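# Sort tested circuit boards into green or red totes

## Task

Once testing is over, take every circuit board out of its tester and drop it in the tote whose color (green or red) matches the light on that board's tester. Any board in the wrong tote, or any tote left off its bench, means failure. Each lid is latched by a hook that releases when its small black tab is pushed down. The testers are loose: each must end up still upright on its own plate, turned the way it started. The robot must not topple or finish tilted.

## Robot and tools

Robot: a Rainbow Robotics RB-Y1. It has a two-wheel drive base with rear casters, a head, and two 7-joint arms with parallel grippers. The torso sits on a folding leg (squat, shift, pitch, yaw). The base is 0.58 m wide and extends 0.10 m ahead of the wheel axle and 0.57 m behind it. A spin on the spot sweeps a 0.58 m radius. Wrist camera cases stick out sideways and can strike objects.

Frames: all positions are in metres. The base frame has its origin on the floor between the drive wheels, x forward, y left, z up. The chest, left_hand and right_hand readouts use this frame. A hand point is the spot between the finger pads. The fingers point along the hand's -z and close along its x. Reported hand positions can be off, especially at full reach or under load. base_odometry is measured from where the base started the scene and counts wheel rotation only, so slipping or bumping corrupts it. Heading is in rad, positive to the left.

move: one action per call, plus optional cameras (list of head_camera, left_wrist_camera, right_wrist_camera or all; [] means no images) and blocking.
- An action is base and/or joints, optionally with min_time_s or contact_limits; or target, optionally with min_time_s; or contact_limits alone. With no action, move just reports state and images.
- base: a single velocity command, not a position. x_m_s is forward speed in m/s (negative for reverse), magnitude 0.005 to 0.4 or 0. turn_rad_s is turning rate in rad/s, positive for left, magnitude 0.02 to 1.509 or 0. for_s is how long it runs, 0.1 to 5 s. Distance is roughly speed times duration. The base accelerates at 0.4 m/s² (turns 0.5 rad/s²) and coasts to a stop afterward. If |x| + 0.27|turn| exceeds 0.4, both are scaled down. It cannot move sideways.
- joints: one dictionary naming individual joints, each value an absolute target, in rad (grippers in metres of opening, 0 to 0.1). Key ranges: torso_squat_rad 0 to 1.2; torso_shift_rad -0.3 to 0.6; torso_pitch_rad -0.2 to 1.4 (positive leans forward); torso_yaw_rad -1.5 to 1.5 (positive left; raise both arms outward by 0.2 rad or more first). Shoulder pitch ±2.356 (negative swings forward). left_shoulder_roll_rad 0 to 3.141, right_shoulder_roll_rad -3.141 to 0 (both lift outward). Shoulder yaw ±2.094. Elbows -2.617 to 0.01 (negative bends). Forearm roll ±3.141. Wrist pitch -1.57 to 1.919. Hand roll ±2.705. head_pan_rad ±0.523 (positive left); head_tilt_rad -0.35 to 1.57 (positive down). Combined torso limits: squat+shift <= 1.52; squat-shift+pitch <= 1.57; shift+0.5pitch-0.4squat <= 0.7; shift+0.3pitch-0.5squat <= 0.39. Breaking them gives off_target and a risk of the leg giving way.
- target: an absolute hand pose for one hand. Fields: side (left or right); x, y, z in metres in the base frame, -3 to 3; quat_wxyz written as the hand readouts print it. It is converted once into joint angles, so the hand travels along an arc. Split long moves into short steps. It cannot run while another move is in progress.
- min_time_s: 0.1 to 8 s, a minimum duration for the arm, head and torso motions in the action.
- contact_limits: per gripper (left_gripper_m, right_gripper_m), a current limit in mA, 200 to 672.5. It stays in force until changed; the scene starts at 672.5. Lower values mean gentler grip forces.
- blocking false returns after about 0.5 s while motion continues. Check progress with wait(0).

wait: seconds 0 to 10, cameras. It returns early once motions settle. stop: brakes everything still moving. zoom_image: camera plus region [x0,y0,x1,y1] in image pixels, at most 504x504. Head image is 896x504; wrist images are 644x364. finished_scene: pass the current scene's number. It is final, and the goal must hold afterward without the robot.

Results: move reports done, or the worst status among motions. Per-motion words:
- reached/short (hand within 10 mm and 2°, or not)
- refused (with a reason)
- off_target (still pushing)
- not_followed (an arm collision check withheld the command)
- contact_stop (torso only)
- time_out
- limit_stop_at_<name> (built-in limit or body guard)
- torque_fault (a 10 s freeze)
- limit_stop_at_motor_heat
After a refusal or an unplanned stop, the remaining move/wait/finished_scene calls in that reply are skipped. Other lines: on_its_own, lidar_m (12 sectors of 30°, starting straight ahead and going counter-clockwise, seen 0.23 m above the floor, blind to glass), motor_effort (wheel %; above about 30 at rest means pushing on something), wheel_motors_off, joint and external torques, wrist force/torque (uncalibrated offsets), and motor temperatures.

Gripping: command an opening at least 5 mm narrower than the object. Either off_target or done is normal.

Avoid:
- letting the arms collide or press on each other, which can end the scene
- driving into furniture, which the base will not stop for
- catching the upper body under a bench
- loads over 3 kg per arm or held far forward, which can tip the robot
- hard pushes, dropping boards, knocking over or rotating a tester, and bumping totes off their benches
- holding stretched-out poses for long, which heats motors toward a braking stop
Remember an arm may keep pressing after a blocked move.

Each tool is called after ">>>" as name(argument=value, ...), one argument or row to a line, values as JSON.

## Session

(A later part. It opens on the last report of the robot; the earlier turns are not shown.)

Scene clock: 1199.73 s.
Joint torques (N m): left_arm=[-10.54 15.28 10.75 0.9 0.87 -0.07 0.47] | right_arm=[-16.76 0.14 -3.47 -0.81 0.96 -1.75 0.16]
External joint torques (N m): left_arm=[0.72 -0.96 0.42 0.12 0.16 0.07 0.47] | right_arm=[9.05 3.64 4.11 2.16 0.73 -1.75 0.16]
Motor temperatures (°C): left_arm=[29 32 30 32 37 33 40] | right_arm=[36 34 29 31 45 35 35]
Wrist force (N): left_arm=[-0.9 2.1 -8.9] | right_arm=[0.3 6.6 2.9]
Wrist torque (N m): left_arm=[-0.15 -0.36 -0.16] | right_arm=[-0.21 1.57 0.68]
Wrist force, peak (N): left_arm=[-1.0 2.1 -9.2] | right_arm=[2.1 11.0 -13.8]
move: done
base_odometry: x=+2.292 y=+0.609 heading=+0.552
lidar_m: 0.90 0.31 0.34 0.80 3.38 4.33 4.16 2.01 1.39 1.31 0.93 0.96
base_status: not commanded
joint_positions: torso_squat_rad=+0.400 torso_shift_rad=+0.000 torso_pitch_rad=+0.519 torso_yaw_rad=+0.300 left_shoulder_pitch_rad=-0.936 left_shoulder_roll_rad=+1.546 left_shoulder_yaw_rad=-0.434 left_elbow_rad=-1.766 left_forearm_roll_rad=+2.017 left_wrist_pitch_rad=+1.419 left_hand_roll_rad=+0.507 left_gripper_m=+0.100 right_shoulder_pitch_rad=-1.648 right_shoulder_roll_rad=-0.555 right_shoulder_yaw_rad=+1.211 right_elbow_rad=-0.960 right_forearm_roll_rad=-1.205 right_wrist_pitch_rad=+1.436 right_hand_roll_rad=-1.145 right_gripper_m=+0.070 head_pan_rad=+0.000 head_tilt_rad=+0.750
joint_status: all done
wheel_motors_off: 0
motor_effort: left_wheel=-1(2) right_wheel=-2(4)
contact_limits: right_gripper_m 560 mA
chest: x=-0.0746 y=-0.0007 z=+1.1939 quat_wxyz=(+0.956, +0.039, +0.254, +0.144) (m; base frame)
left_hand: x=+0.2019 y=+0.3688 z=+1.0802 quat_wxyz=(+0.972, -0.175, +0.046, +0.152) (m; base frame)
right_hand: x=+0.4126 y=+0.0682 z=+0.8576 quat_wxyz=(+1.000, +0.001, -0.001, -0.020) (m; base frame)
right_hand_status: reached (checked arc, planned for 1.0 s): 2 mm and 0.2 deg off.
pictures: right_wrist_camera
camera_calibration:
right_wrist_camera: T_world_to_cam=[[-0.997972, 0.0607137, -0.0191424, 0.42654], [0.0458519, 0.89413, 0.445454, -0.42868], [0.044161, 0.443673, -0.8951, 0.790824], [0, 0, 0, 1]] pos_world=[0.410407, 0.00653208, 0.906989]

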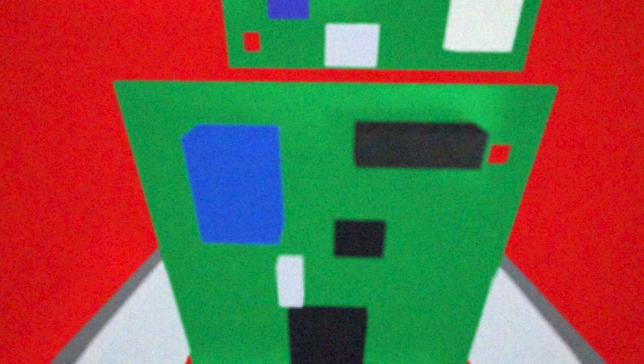

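Contact on the floor. Raise slightly and release.

>>> move(
  target={"side":"right","x":0.412,"y":0.068,"z":0.8575,"quat_wxyz":[0.9998,0,0,-0.02]},
  cameras=[],
)

>>> move(
  joints={"right_gripper_m":0.088},
  cameras=["right_wrist_camera"],
)

>>> move(
  target={"side":"right","x":0.41,"y":0.066,"z":0.895,"quat_wxyz":[0.9998,0,0,-0.02]},
  min_time_s=1.5,
  cameras=["right_wrist_camera"],
)

>>> move(
  target={"side":"right","x":0.39,"y":0.05,"z":1.04,"quat_wxyz":[1,0,0,0]},
  min_time_s=2,
  cameras=["head_camera","right_wrist_camera"],
)

Scene clock: 1206.23 s.
Joint torques (N m): left_arm=[-10.41 15.36 10.43 1 0.87 -0.2 0.48] | right_arm=[-20.09 -1.2 -5.52 -1.78 0.28 -0.43 0.12]
External joint torques (N m): left_arm=[0.85 -0.88 0.11 0.22 0.17 -0.06 0.47] | right_arm=[5.73 2.3 2.06 1.2 0.04 -0.42 0.12]
Motor temperatures (°C): left_arm=[29 32 30 32 37 33 40] | right_arm=[36 34 29 31 45 35 35]
Wrist force (N): left_arm=[-0.8 2.1 -8.9] | right_arm=[1.6 10.6 -6.6]
Wrist torque (N m): left_arm=[-0.17 -0.33 -0.15] | right_arm=[-0.10 1.06 0.54]
Wrist force, peak (N): left_arm=[-1.2 2.1 -9.3] | right_arm=[2.0 11.2 -13.2]
move: done
base_odometry: x=+2.292 y=+0.609 heading=+0.552
lidar_m: 0.89 0.31 0.33 0.80 3.37 4.32 4.15 2.01 1.39 1.31 0.92 0.95
base_status: not commanded
joint_positions: torso_squat_rad=+0.400 torso_shift_rad=+0.000 torso_pitch_rad=+0.520 torso_yaw_rad=+0.300 left_shoulder_pitch_rad=-0.936 left_shoulder_roll_rad=+1.546 left_shoulder_yaw_rad=-0.434 left_elbow_rad=-1.766 left_forearm_roll_rad=+2.017 left_wrist_pitch_rad=+1.419 left_hand_roll_rad=+0.507 left_gripper_m=+0.100 right_shoulder_pitch_rad=-1.649 right_shoulder_roll_rad=-0.555 right_shoulder_yaw_rad=+1.211 right_elbow_rad=-0.960 right_forearm_roll_rad=-1.205 right_wrist_pitch_rad=+1.436 right_hand_roll_rad=-1.145 right_gripper_m=+0.070 head_pan_rad=+0.000 head_tilt_rad=+0.750
joint_status: all done
wheel_motors_off: 0
motor_effort: left_wheel=+0(2) right_wheel=-2(3)
contact_limits: right_gripper_m 560 mA
chest: x=-0.0745 y=-0.0007 z=+1.1938 quat_wxyz=(+0.956, +0.039, +0.254, +0.144) (m; base frame)
left_hand: x=+0.2020 y=+0.3688 z=+1.0802 quat_wxyz=(+0.972, -0.175, +0.046, +0.152) (m; base frame)
right_hand: x=+0.4131 y=+0.0684 z=+0.8581 quat_wxyz=(+1.000, +0.001, -0.002, -0.020) (m; base frame)
right_hand_status: reached (checked arc, planned for 0.0 s): 1 mm and 0.2 deg off.
pictures: none
No camera images: "cameras" was empty.

Scene clock: 1206.90 s.
Joint torques (N m): left_arm=[-10.37 15.31 10.51 0.93 0.89 -0.16 0.43] | right_arm=[-20.73 -1.45 -5.59 -1.64 0.18 -0.32 0]
External joint torques (N m): left_arm=[0.89 -0.93 0.19 0.15 0.18 -0.02 0.43] | right_arm=[5.08 2.05 2 1.33 -0.05 -0.31 0]
Motor temperatures (°C): left_arm=[29 32 30 32 37 33 40] | right_arm=[36 34 29 31 45 35 35]
Wrist force (N): left_arm=[-1.1 2.2 -8.9] | right_arm=[3.5 10.7 -6.1]
Wrist torque (N m): left_arm=[-0.19 -0.37 -0.15] | right_arm=[-0.07 1.12 0.52]
Wrist force, peak (N): left_arm=[-0.9 2.0 -9.2] | right_arm=[2.5 10.7 -10.1]
move: done
base_odometry: x=+2.292 y=+0.609 heading=+0.552
lidar_m: 0.90 0.31 0.33 0.81 3.38 4.33 4.15 2.00 1.39 1.31 0.92 0.95
base_status: not commanded
joint_positions: torso_squat_rad=+0.400 torso_shift_rad=+0.000 torso_pitch_rad=+0.520 torso_yaw_rad=+0.300 left_shoulder_pitch_rad=-0.936 left_shoulder_roll_rad=+1.546 left_shoulder_yaw_rad=-0.434 left_elbow_rad=-1.766 left_forearm_roll_rad=+2.017 left_wrist_pitch_rad=+1.419 left_hand_roll_rad=+0.507 left_gripper_m=+0.100 right_shoulder_pitch_rad=-1.649 right_shoulder_roll_rad=-0.555 right_shoulder_yaw_rad=+1.211 right_elbow_rad=-0.960 right_forearm_roll_rad=-1.205 right_wrist_pitch_rad=+1.436 right_hand_roll_rad=-1.145 right_gripper_m=+0.088 head_pan_rad=+0.000 head_tilt_rad=+0.750
joint_status: all done
wheel_motors_off: 0
motor_effort: left_wheel=+1(2) right_wheel=-2(3)
contact_limits: right_gripper_m 560 mA
chest: x=-0.0745 y=-0.0007 z=+1.1938 quat_wxyz=(+0.956, +0.039, +0.254, +0.144) (m; base frame)
left_hand: x=+0.2020 y=+0.3688 z=+1.0802 quat_wxyz=(+0.972, -0.175, +0.046, +0.152) (m; base frame)
right_hand: x=+0.4131 y=+0.0684 z=+0.8581 quat_wxyz=(+1.000, +0.001, -0.002, -0.020) (m; base frame)
pictures: right_wrist_camera
camera_calibration:
right_wrist_camera: T_world_to_cam=[[-0.997944, 0.0608985, -0.0199572, 0.427696], [0.0456123, 0.893713, 0.446315, -0.429778], [0.0450159, 0.444487, -0.894653, 0.790439], [0, 0, 0, 1]] pos_world=[0.410838, 0.00671221, 0.907521]

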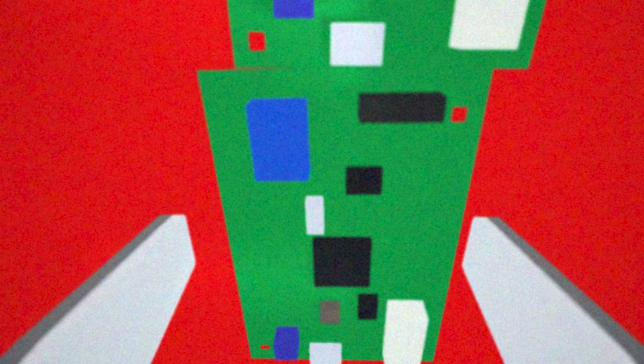

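Scene clock: 1208.73 s.
Joint torques (N m): left_arm=[-10.42 15.41 10.75 0.87 0.82 -0.13 0.49] | right_arm=[-25.08 -4.55 -9.3 -3.04 -0.33 0.2 -0.38]
External joint torques (N m): left_arm=[0.84 -0.84 0.42 0.09 0.11 0.01 0.48] | right_arm=[0.72 -0.77 -0.92 -0.16 -0.56 0.2 -0.38]
Motor temperatures (°C): left_arm=[29 32 30 32 37 33 40] | right_arm=[36 34 29 31 45 35 35]
Wrist force (N): left_arm=[-1.0 2.1 -8.9] | right_arm=[2.5 10.9 -13.2]
Wrist torque (N m): left_arm=[-0.17 -0.37 -0.16] | right_arm=[-0.06 0.85 0.51]
Wrist force, peak (N): left_arm=[-1.3 2.2 -9.2] | right_arm=[2.2 11.1 -13.5]
move: done
base_odometry: x=+2.292 y=+0.609 heading=+0.552
lidar_m: 0.90 0.31 0.32 0.80 3.37 4.32 4.15 2.01 1.39 1.31 0.92 0.96
base_status: not commanded
joint_positions: torso_squat_rad=+0.400 torso_shift_rad=+0.000 torso_pitch_rad=+0.520 torso_yaw_rad=+0.300 left_shoulder_pitch_rad=-0.936 left_shoulder_roll_rad=+1.546 left_shoulder_yaw_rad=-0.434 left_elbow_rad=-1.766 left_forearm_roll_rad=+2.017 left_wrist_pitch_rad=+1.419 left_hand_roll_rad=+0.507 left_gripper_m=+0.100 right_shoulder_pitch_rad=-1.692 right_shoulder_roll_rad=-0.612 right_shoulder_yaw_rad=+1.188 right_elbow_rad=-1.077 right_forearm_roll_rad=-1.236 right_wrist_pitch_rad=+1.522 right_hand_roll_rad=-1.198 right_gripper_m=+0.088 head_pan_rad=+0.000 head_tilt_rad=+0.750
joint_status: all done
wheel_motors_off: 0
motor_effort: left_wheel=-1(3) right_wheel=-1(3)
contact_limits: right_gripper_m 560 mA
chest: x=-0.0744 y=-0.0007 z=+1.1938 quat_wxyz=(+0.956, +0.039, +0.254, +0.144) (m; base frame)
left_hand: x=+0.2020 y=+0.3688 z=+1.0801 quat_wxyz=(+0.972, -0.175, +0.046, +0.152) (m; base frame)
right_hand: x=+0.4100 y=+0.0661 z=+0.8948 quat_wxyz=(+1.000, +0.000, +0.000, -0.020) (m; base frame)
right_hand_status: reached (checked arc, planned for 1.5 s): 0 mm and 0.1 deg off.
pictures: right_wrist_camera
camera_calibration:
right_wrist_camera: T_world_to_cam=[[-0.998081, 0.0596959, -0.0164656, 0.422426], [0.0462164, 0.895055, 0.443555, -0.441811], [0.0412161, 0.441943, -0.896096, 0.827458], [0, 0, 0, 1]] pos_world=[0.407929, 0.0045388, 0.944405]

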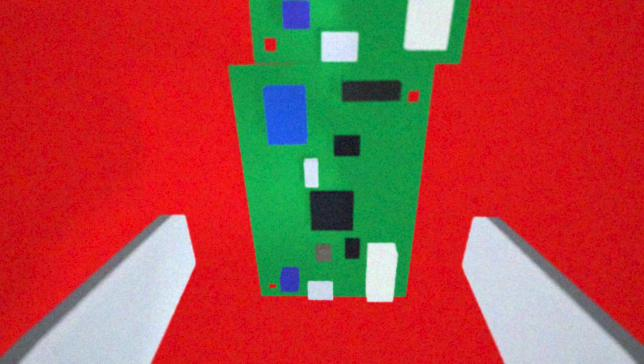

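Scene clock: 1211.07 s.
Joint torques (N m): left_arm=[-10.36 15.24 10.5 0.97 0.84 -0.15 0.4] | right_arm=[-23.97 -4.8 -10.12 -2.07 -0.31 0.17 -0.39]
External joint torques (N m): left_arm=[0.9 -1.01 0.17 0.19 0.13 -0.01 0.4] | right_arm=[1.09 -0.64 -0.43 -0.26 -0.53 0.17 -0.4]
Motor temperatures (°C): left_arm=[29 32 30 32 37 33 40] | right_arm=[36 34 29 31 45 35 35]
Wrist force (N): left_arm=[-0.9 2.4 -8.9] | right_arm=[2.1 10.7 -13.3]
Wrist torque (N m): left_arm=[-0.22 -0.36 -0.15] | right_arm=[-0.05 0.81 0.52]
Wrist force, peak (N): left_arm=[-1.1 1.9 -9.3] | right_arm=[2.1 11.1 -13.5]
move: done
base_odometry: x=+2.292 y=+0.609 heading=+0.552
lidar_m: 0.90 0.31 0.34 0.81 3.37 4.32 4.15 2.02 1.38 1.30 0.92 0.95
base_status: not commanded
joint_positions: torso_squat_rad=+0.400 torso_shift_rad=+0.000 torso_pitch_rad=+0.520 torso_yaw_rad=+0.300 left_shoulder_pitch_rad=-0.936 left_shoulder_roll_rad=+1.546 left_shoulder_yaw_rad=-0.434 left_elbow_rad=-1.766 left_forearm_roll_rad=+2.017 left_wrist_pitch_rad=+1.419 left_hand_roll_rad=+0.507 left_gripper_m=+0.100 right_shoulder_pitch_rad=-1.890 right_shoulder_roll_rad=-0.760 right_shoulder_yaw_rad=+1.070 right_elbow_rad=-1.358 right_forearm_roll_rad=-1.408 right_wrist_pitch_rad=+1.823 right_hand_roll_rad=-1.315 right_gripper_m=+0.088 head_pan_rad=+0.000 head_tilt_rad=+0.750
joint_status: all done
wheel_motors_off: 0
motor_effort: left_wheel=+1(2) right_wheel=-2(4)
contact_limits: right_gripper_m 560 mA
chest: x=-0.0744 y=-0.0007 z=+1.1938 quat_wxyz=(+0.956, +0.039, +0.254, +0.144) (m; base frame)
left_hand: x=+0.2020 y=+0.3688 z=+1.0801 quat_wxyz=(+0.972, -0.175, +0.046, +0.152) (m; base frame)
right_hand: x=+0.3900 y=+0.0501 z=+1.0400 quat_wxyz=(+1.000, +0.000, +0.000, +0.000) (m; base frame)
right_hand_status: reached (checked arc, planned for 2.0 s): 0 mm and 0.0 deg off.
pictures: head_camera, right_wrist_camera
camera_calibration:
head_camera: T_world_to_cam=[[0.297256, -0.947386, -0.118738, 0.151994], [-0.90373, -0.239047, -0.355147, 0.581216], [0.308078, 0.212876, -0.927239, 1.18277], [0, 0, 0, 1]] pos_world=[0.115695, 0.0311509, 1.32118]
right_wrist_camera: T_world_to_cam=[[-0.999658, 0.0199372, -0.016943, 0.40891], [0.0103452, 0.895989, 0.443955, -0.477408], [0.024032, 0.443628, -0.895889, 0.971791], [0, 0, 0, 1]] pos_world=[0.390355, -0.011513, 1.08949]

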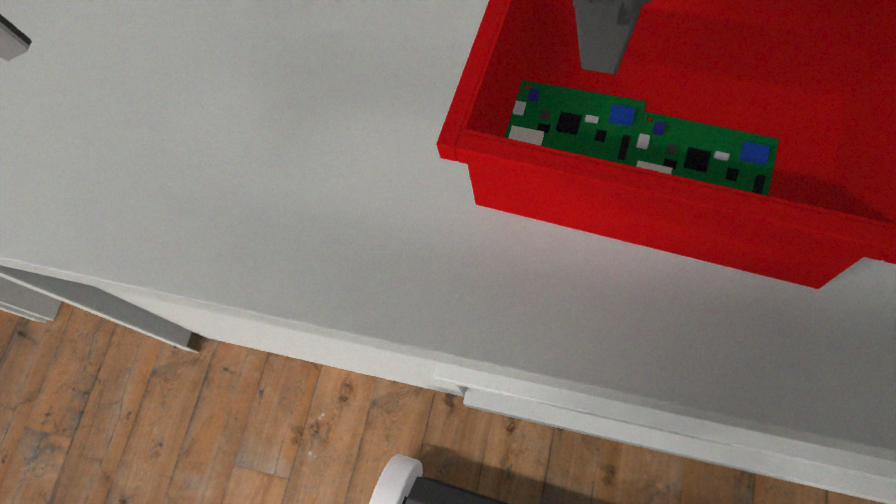

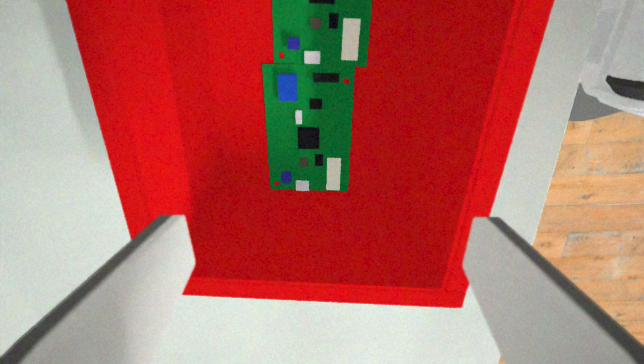

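Both boards are flat in the red tote, and the hand is clear above it.

>>> finished_scene(
  scene=2,
)

The scene is finished: the task was done.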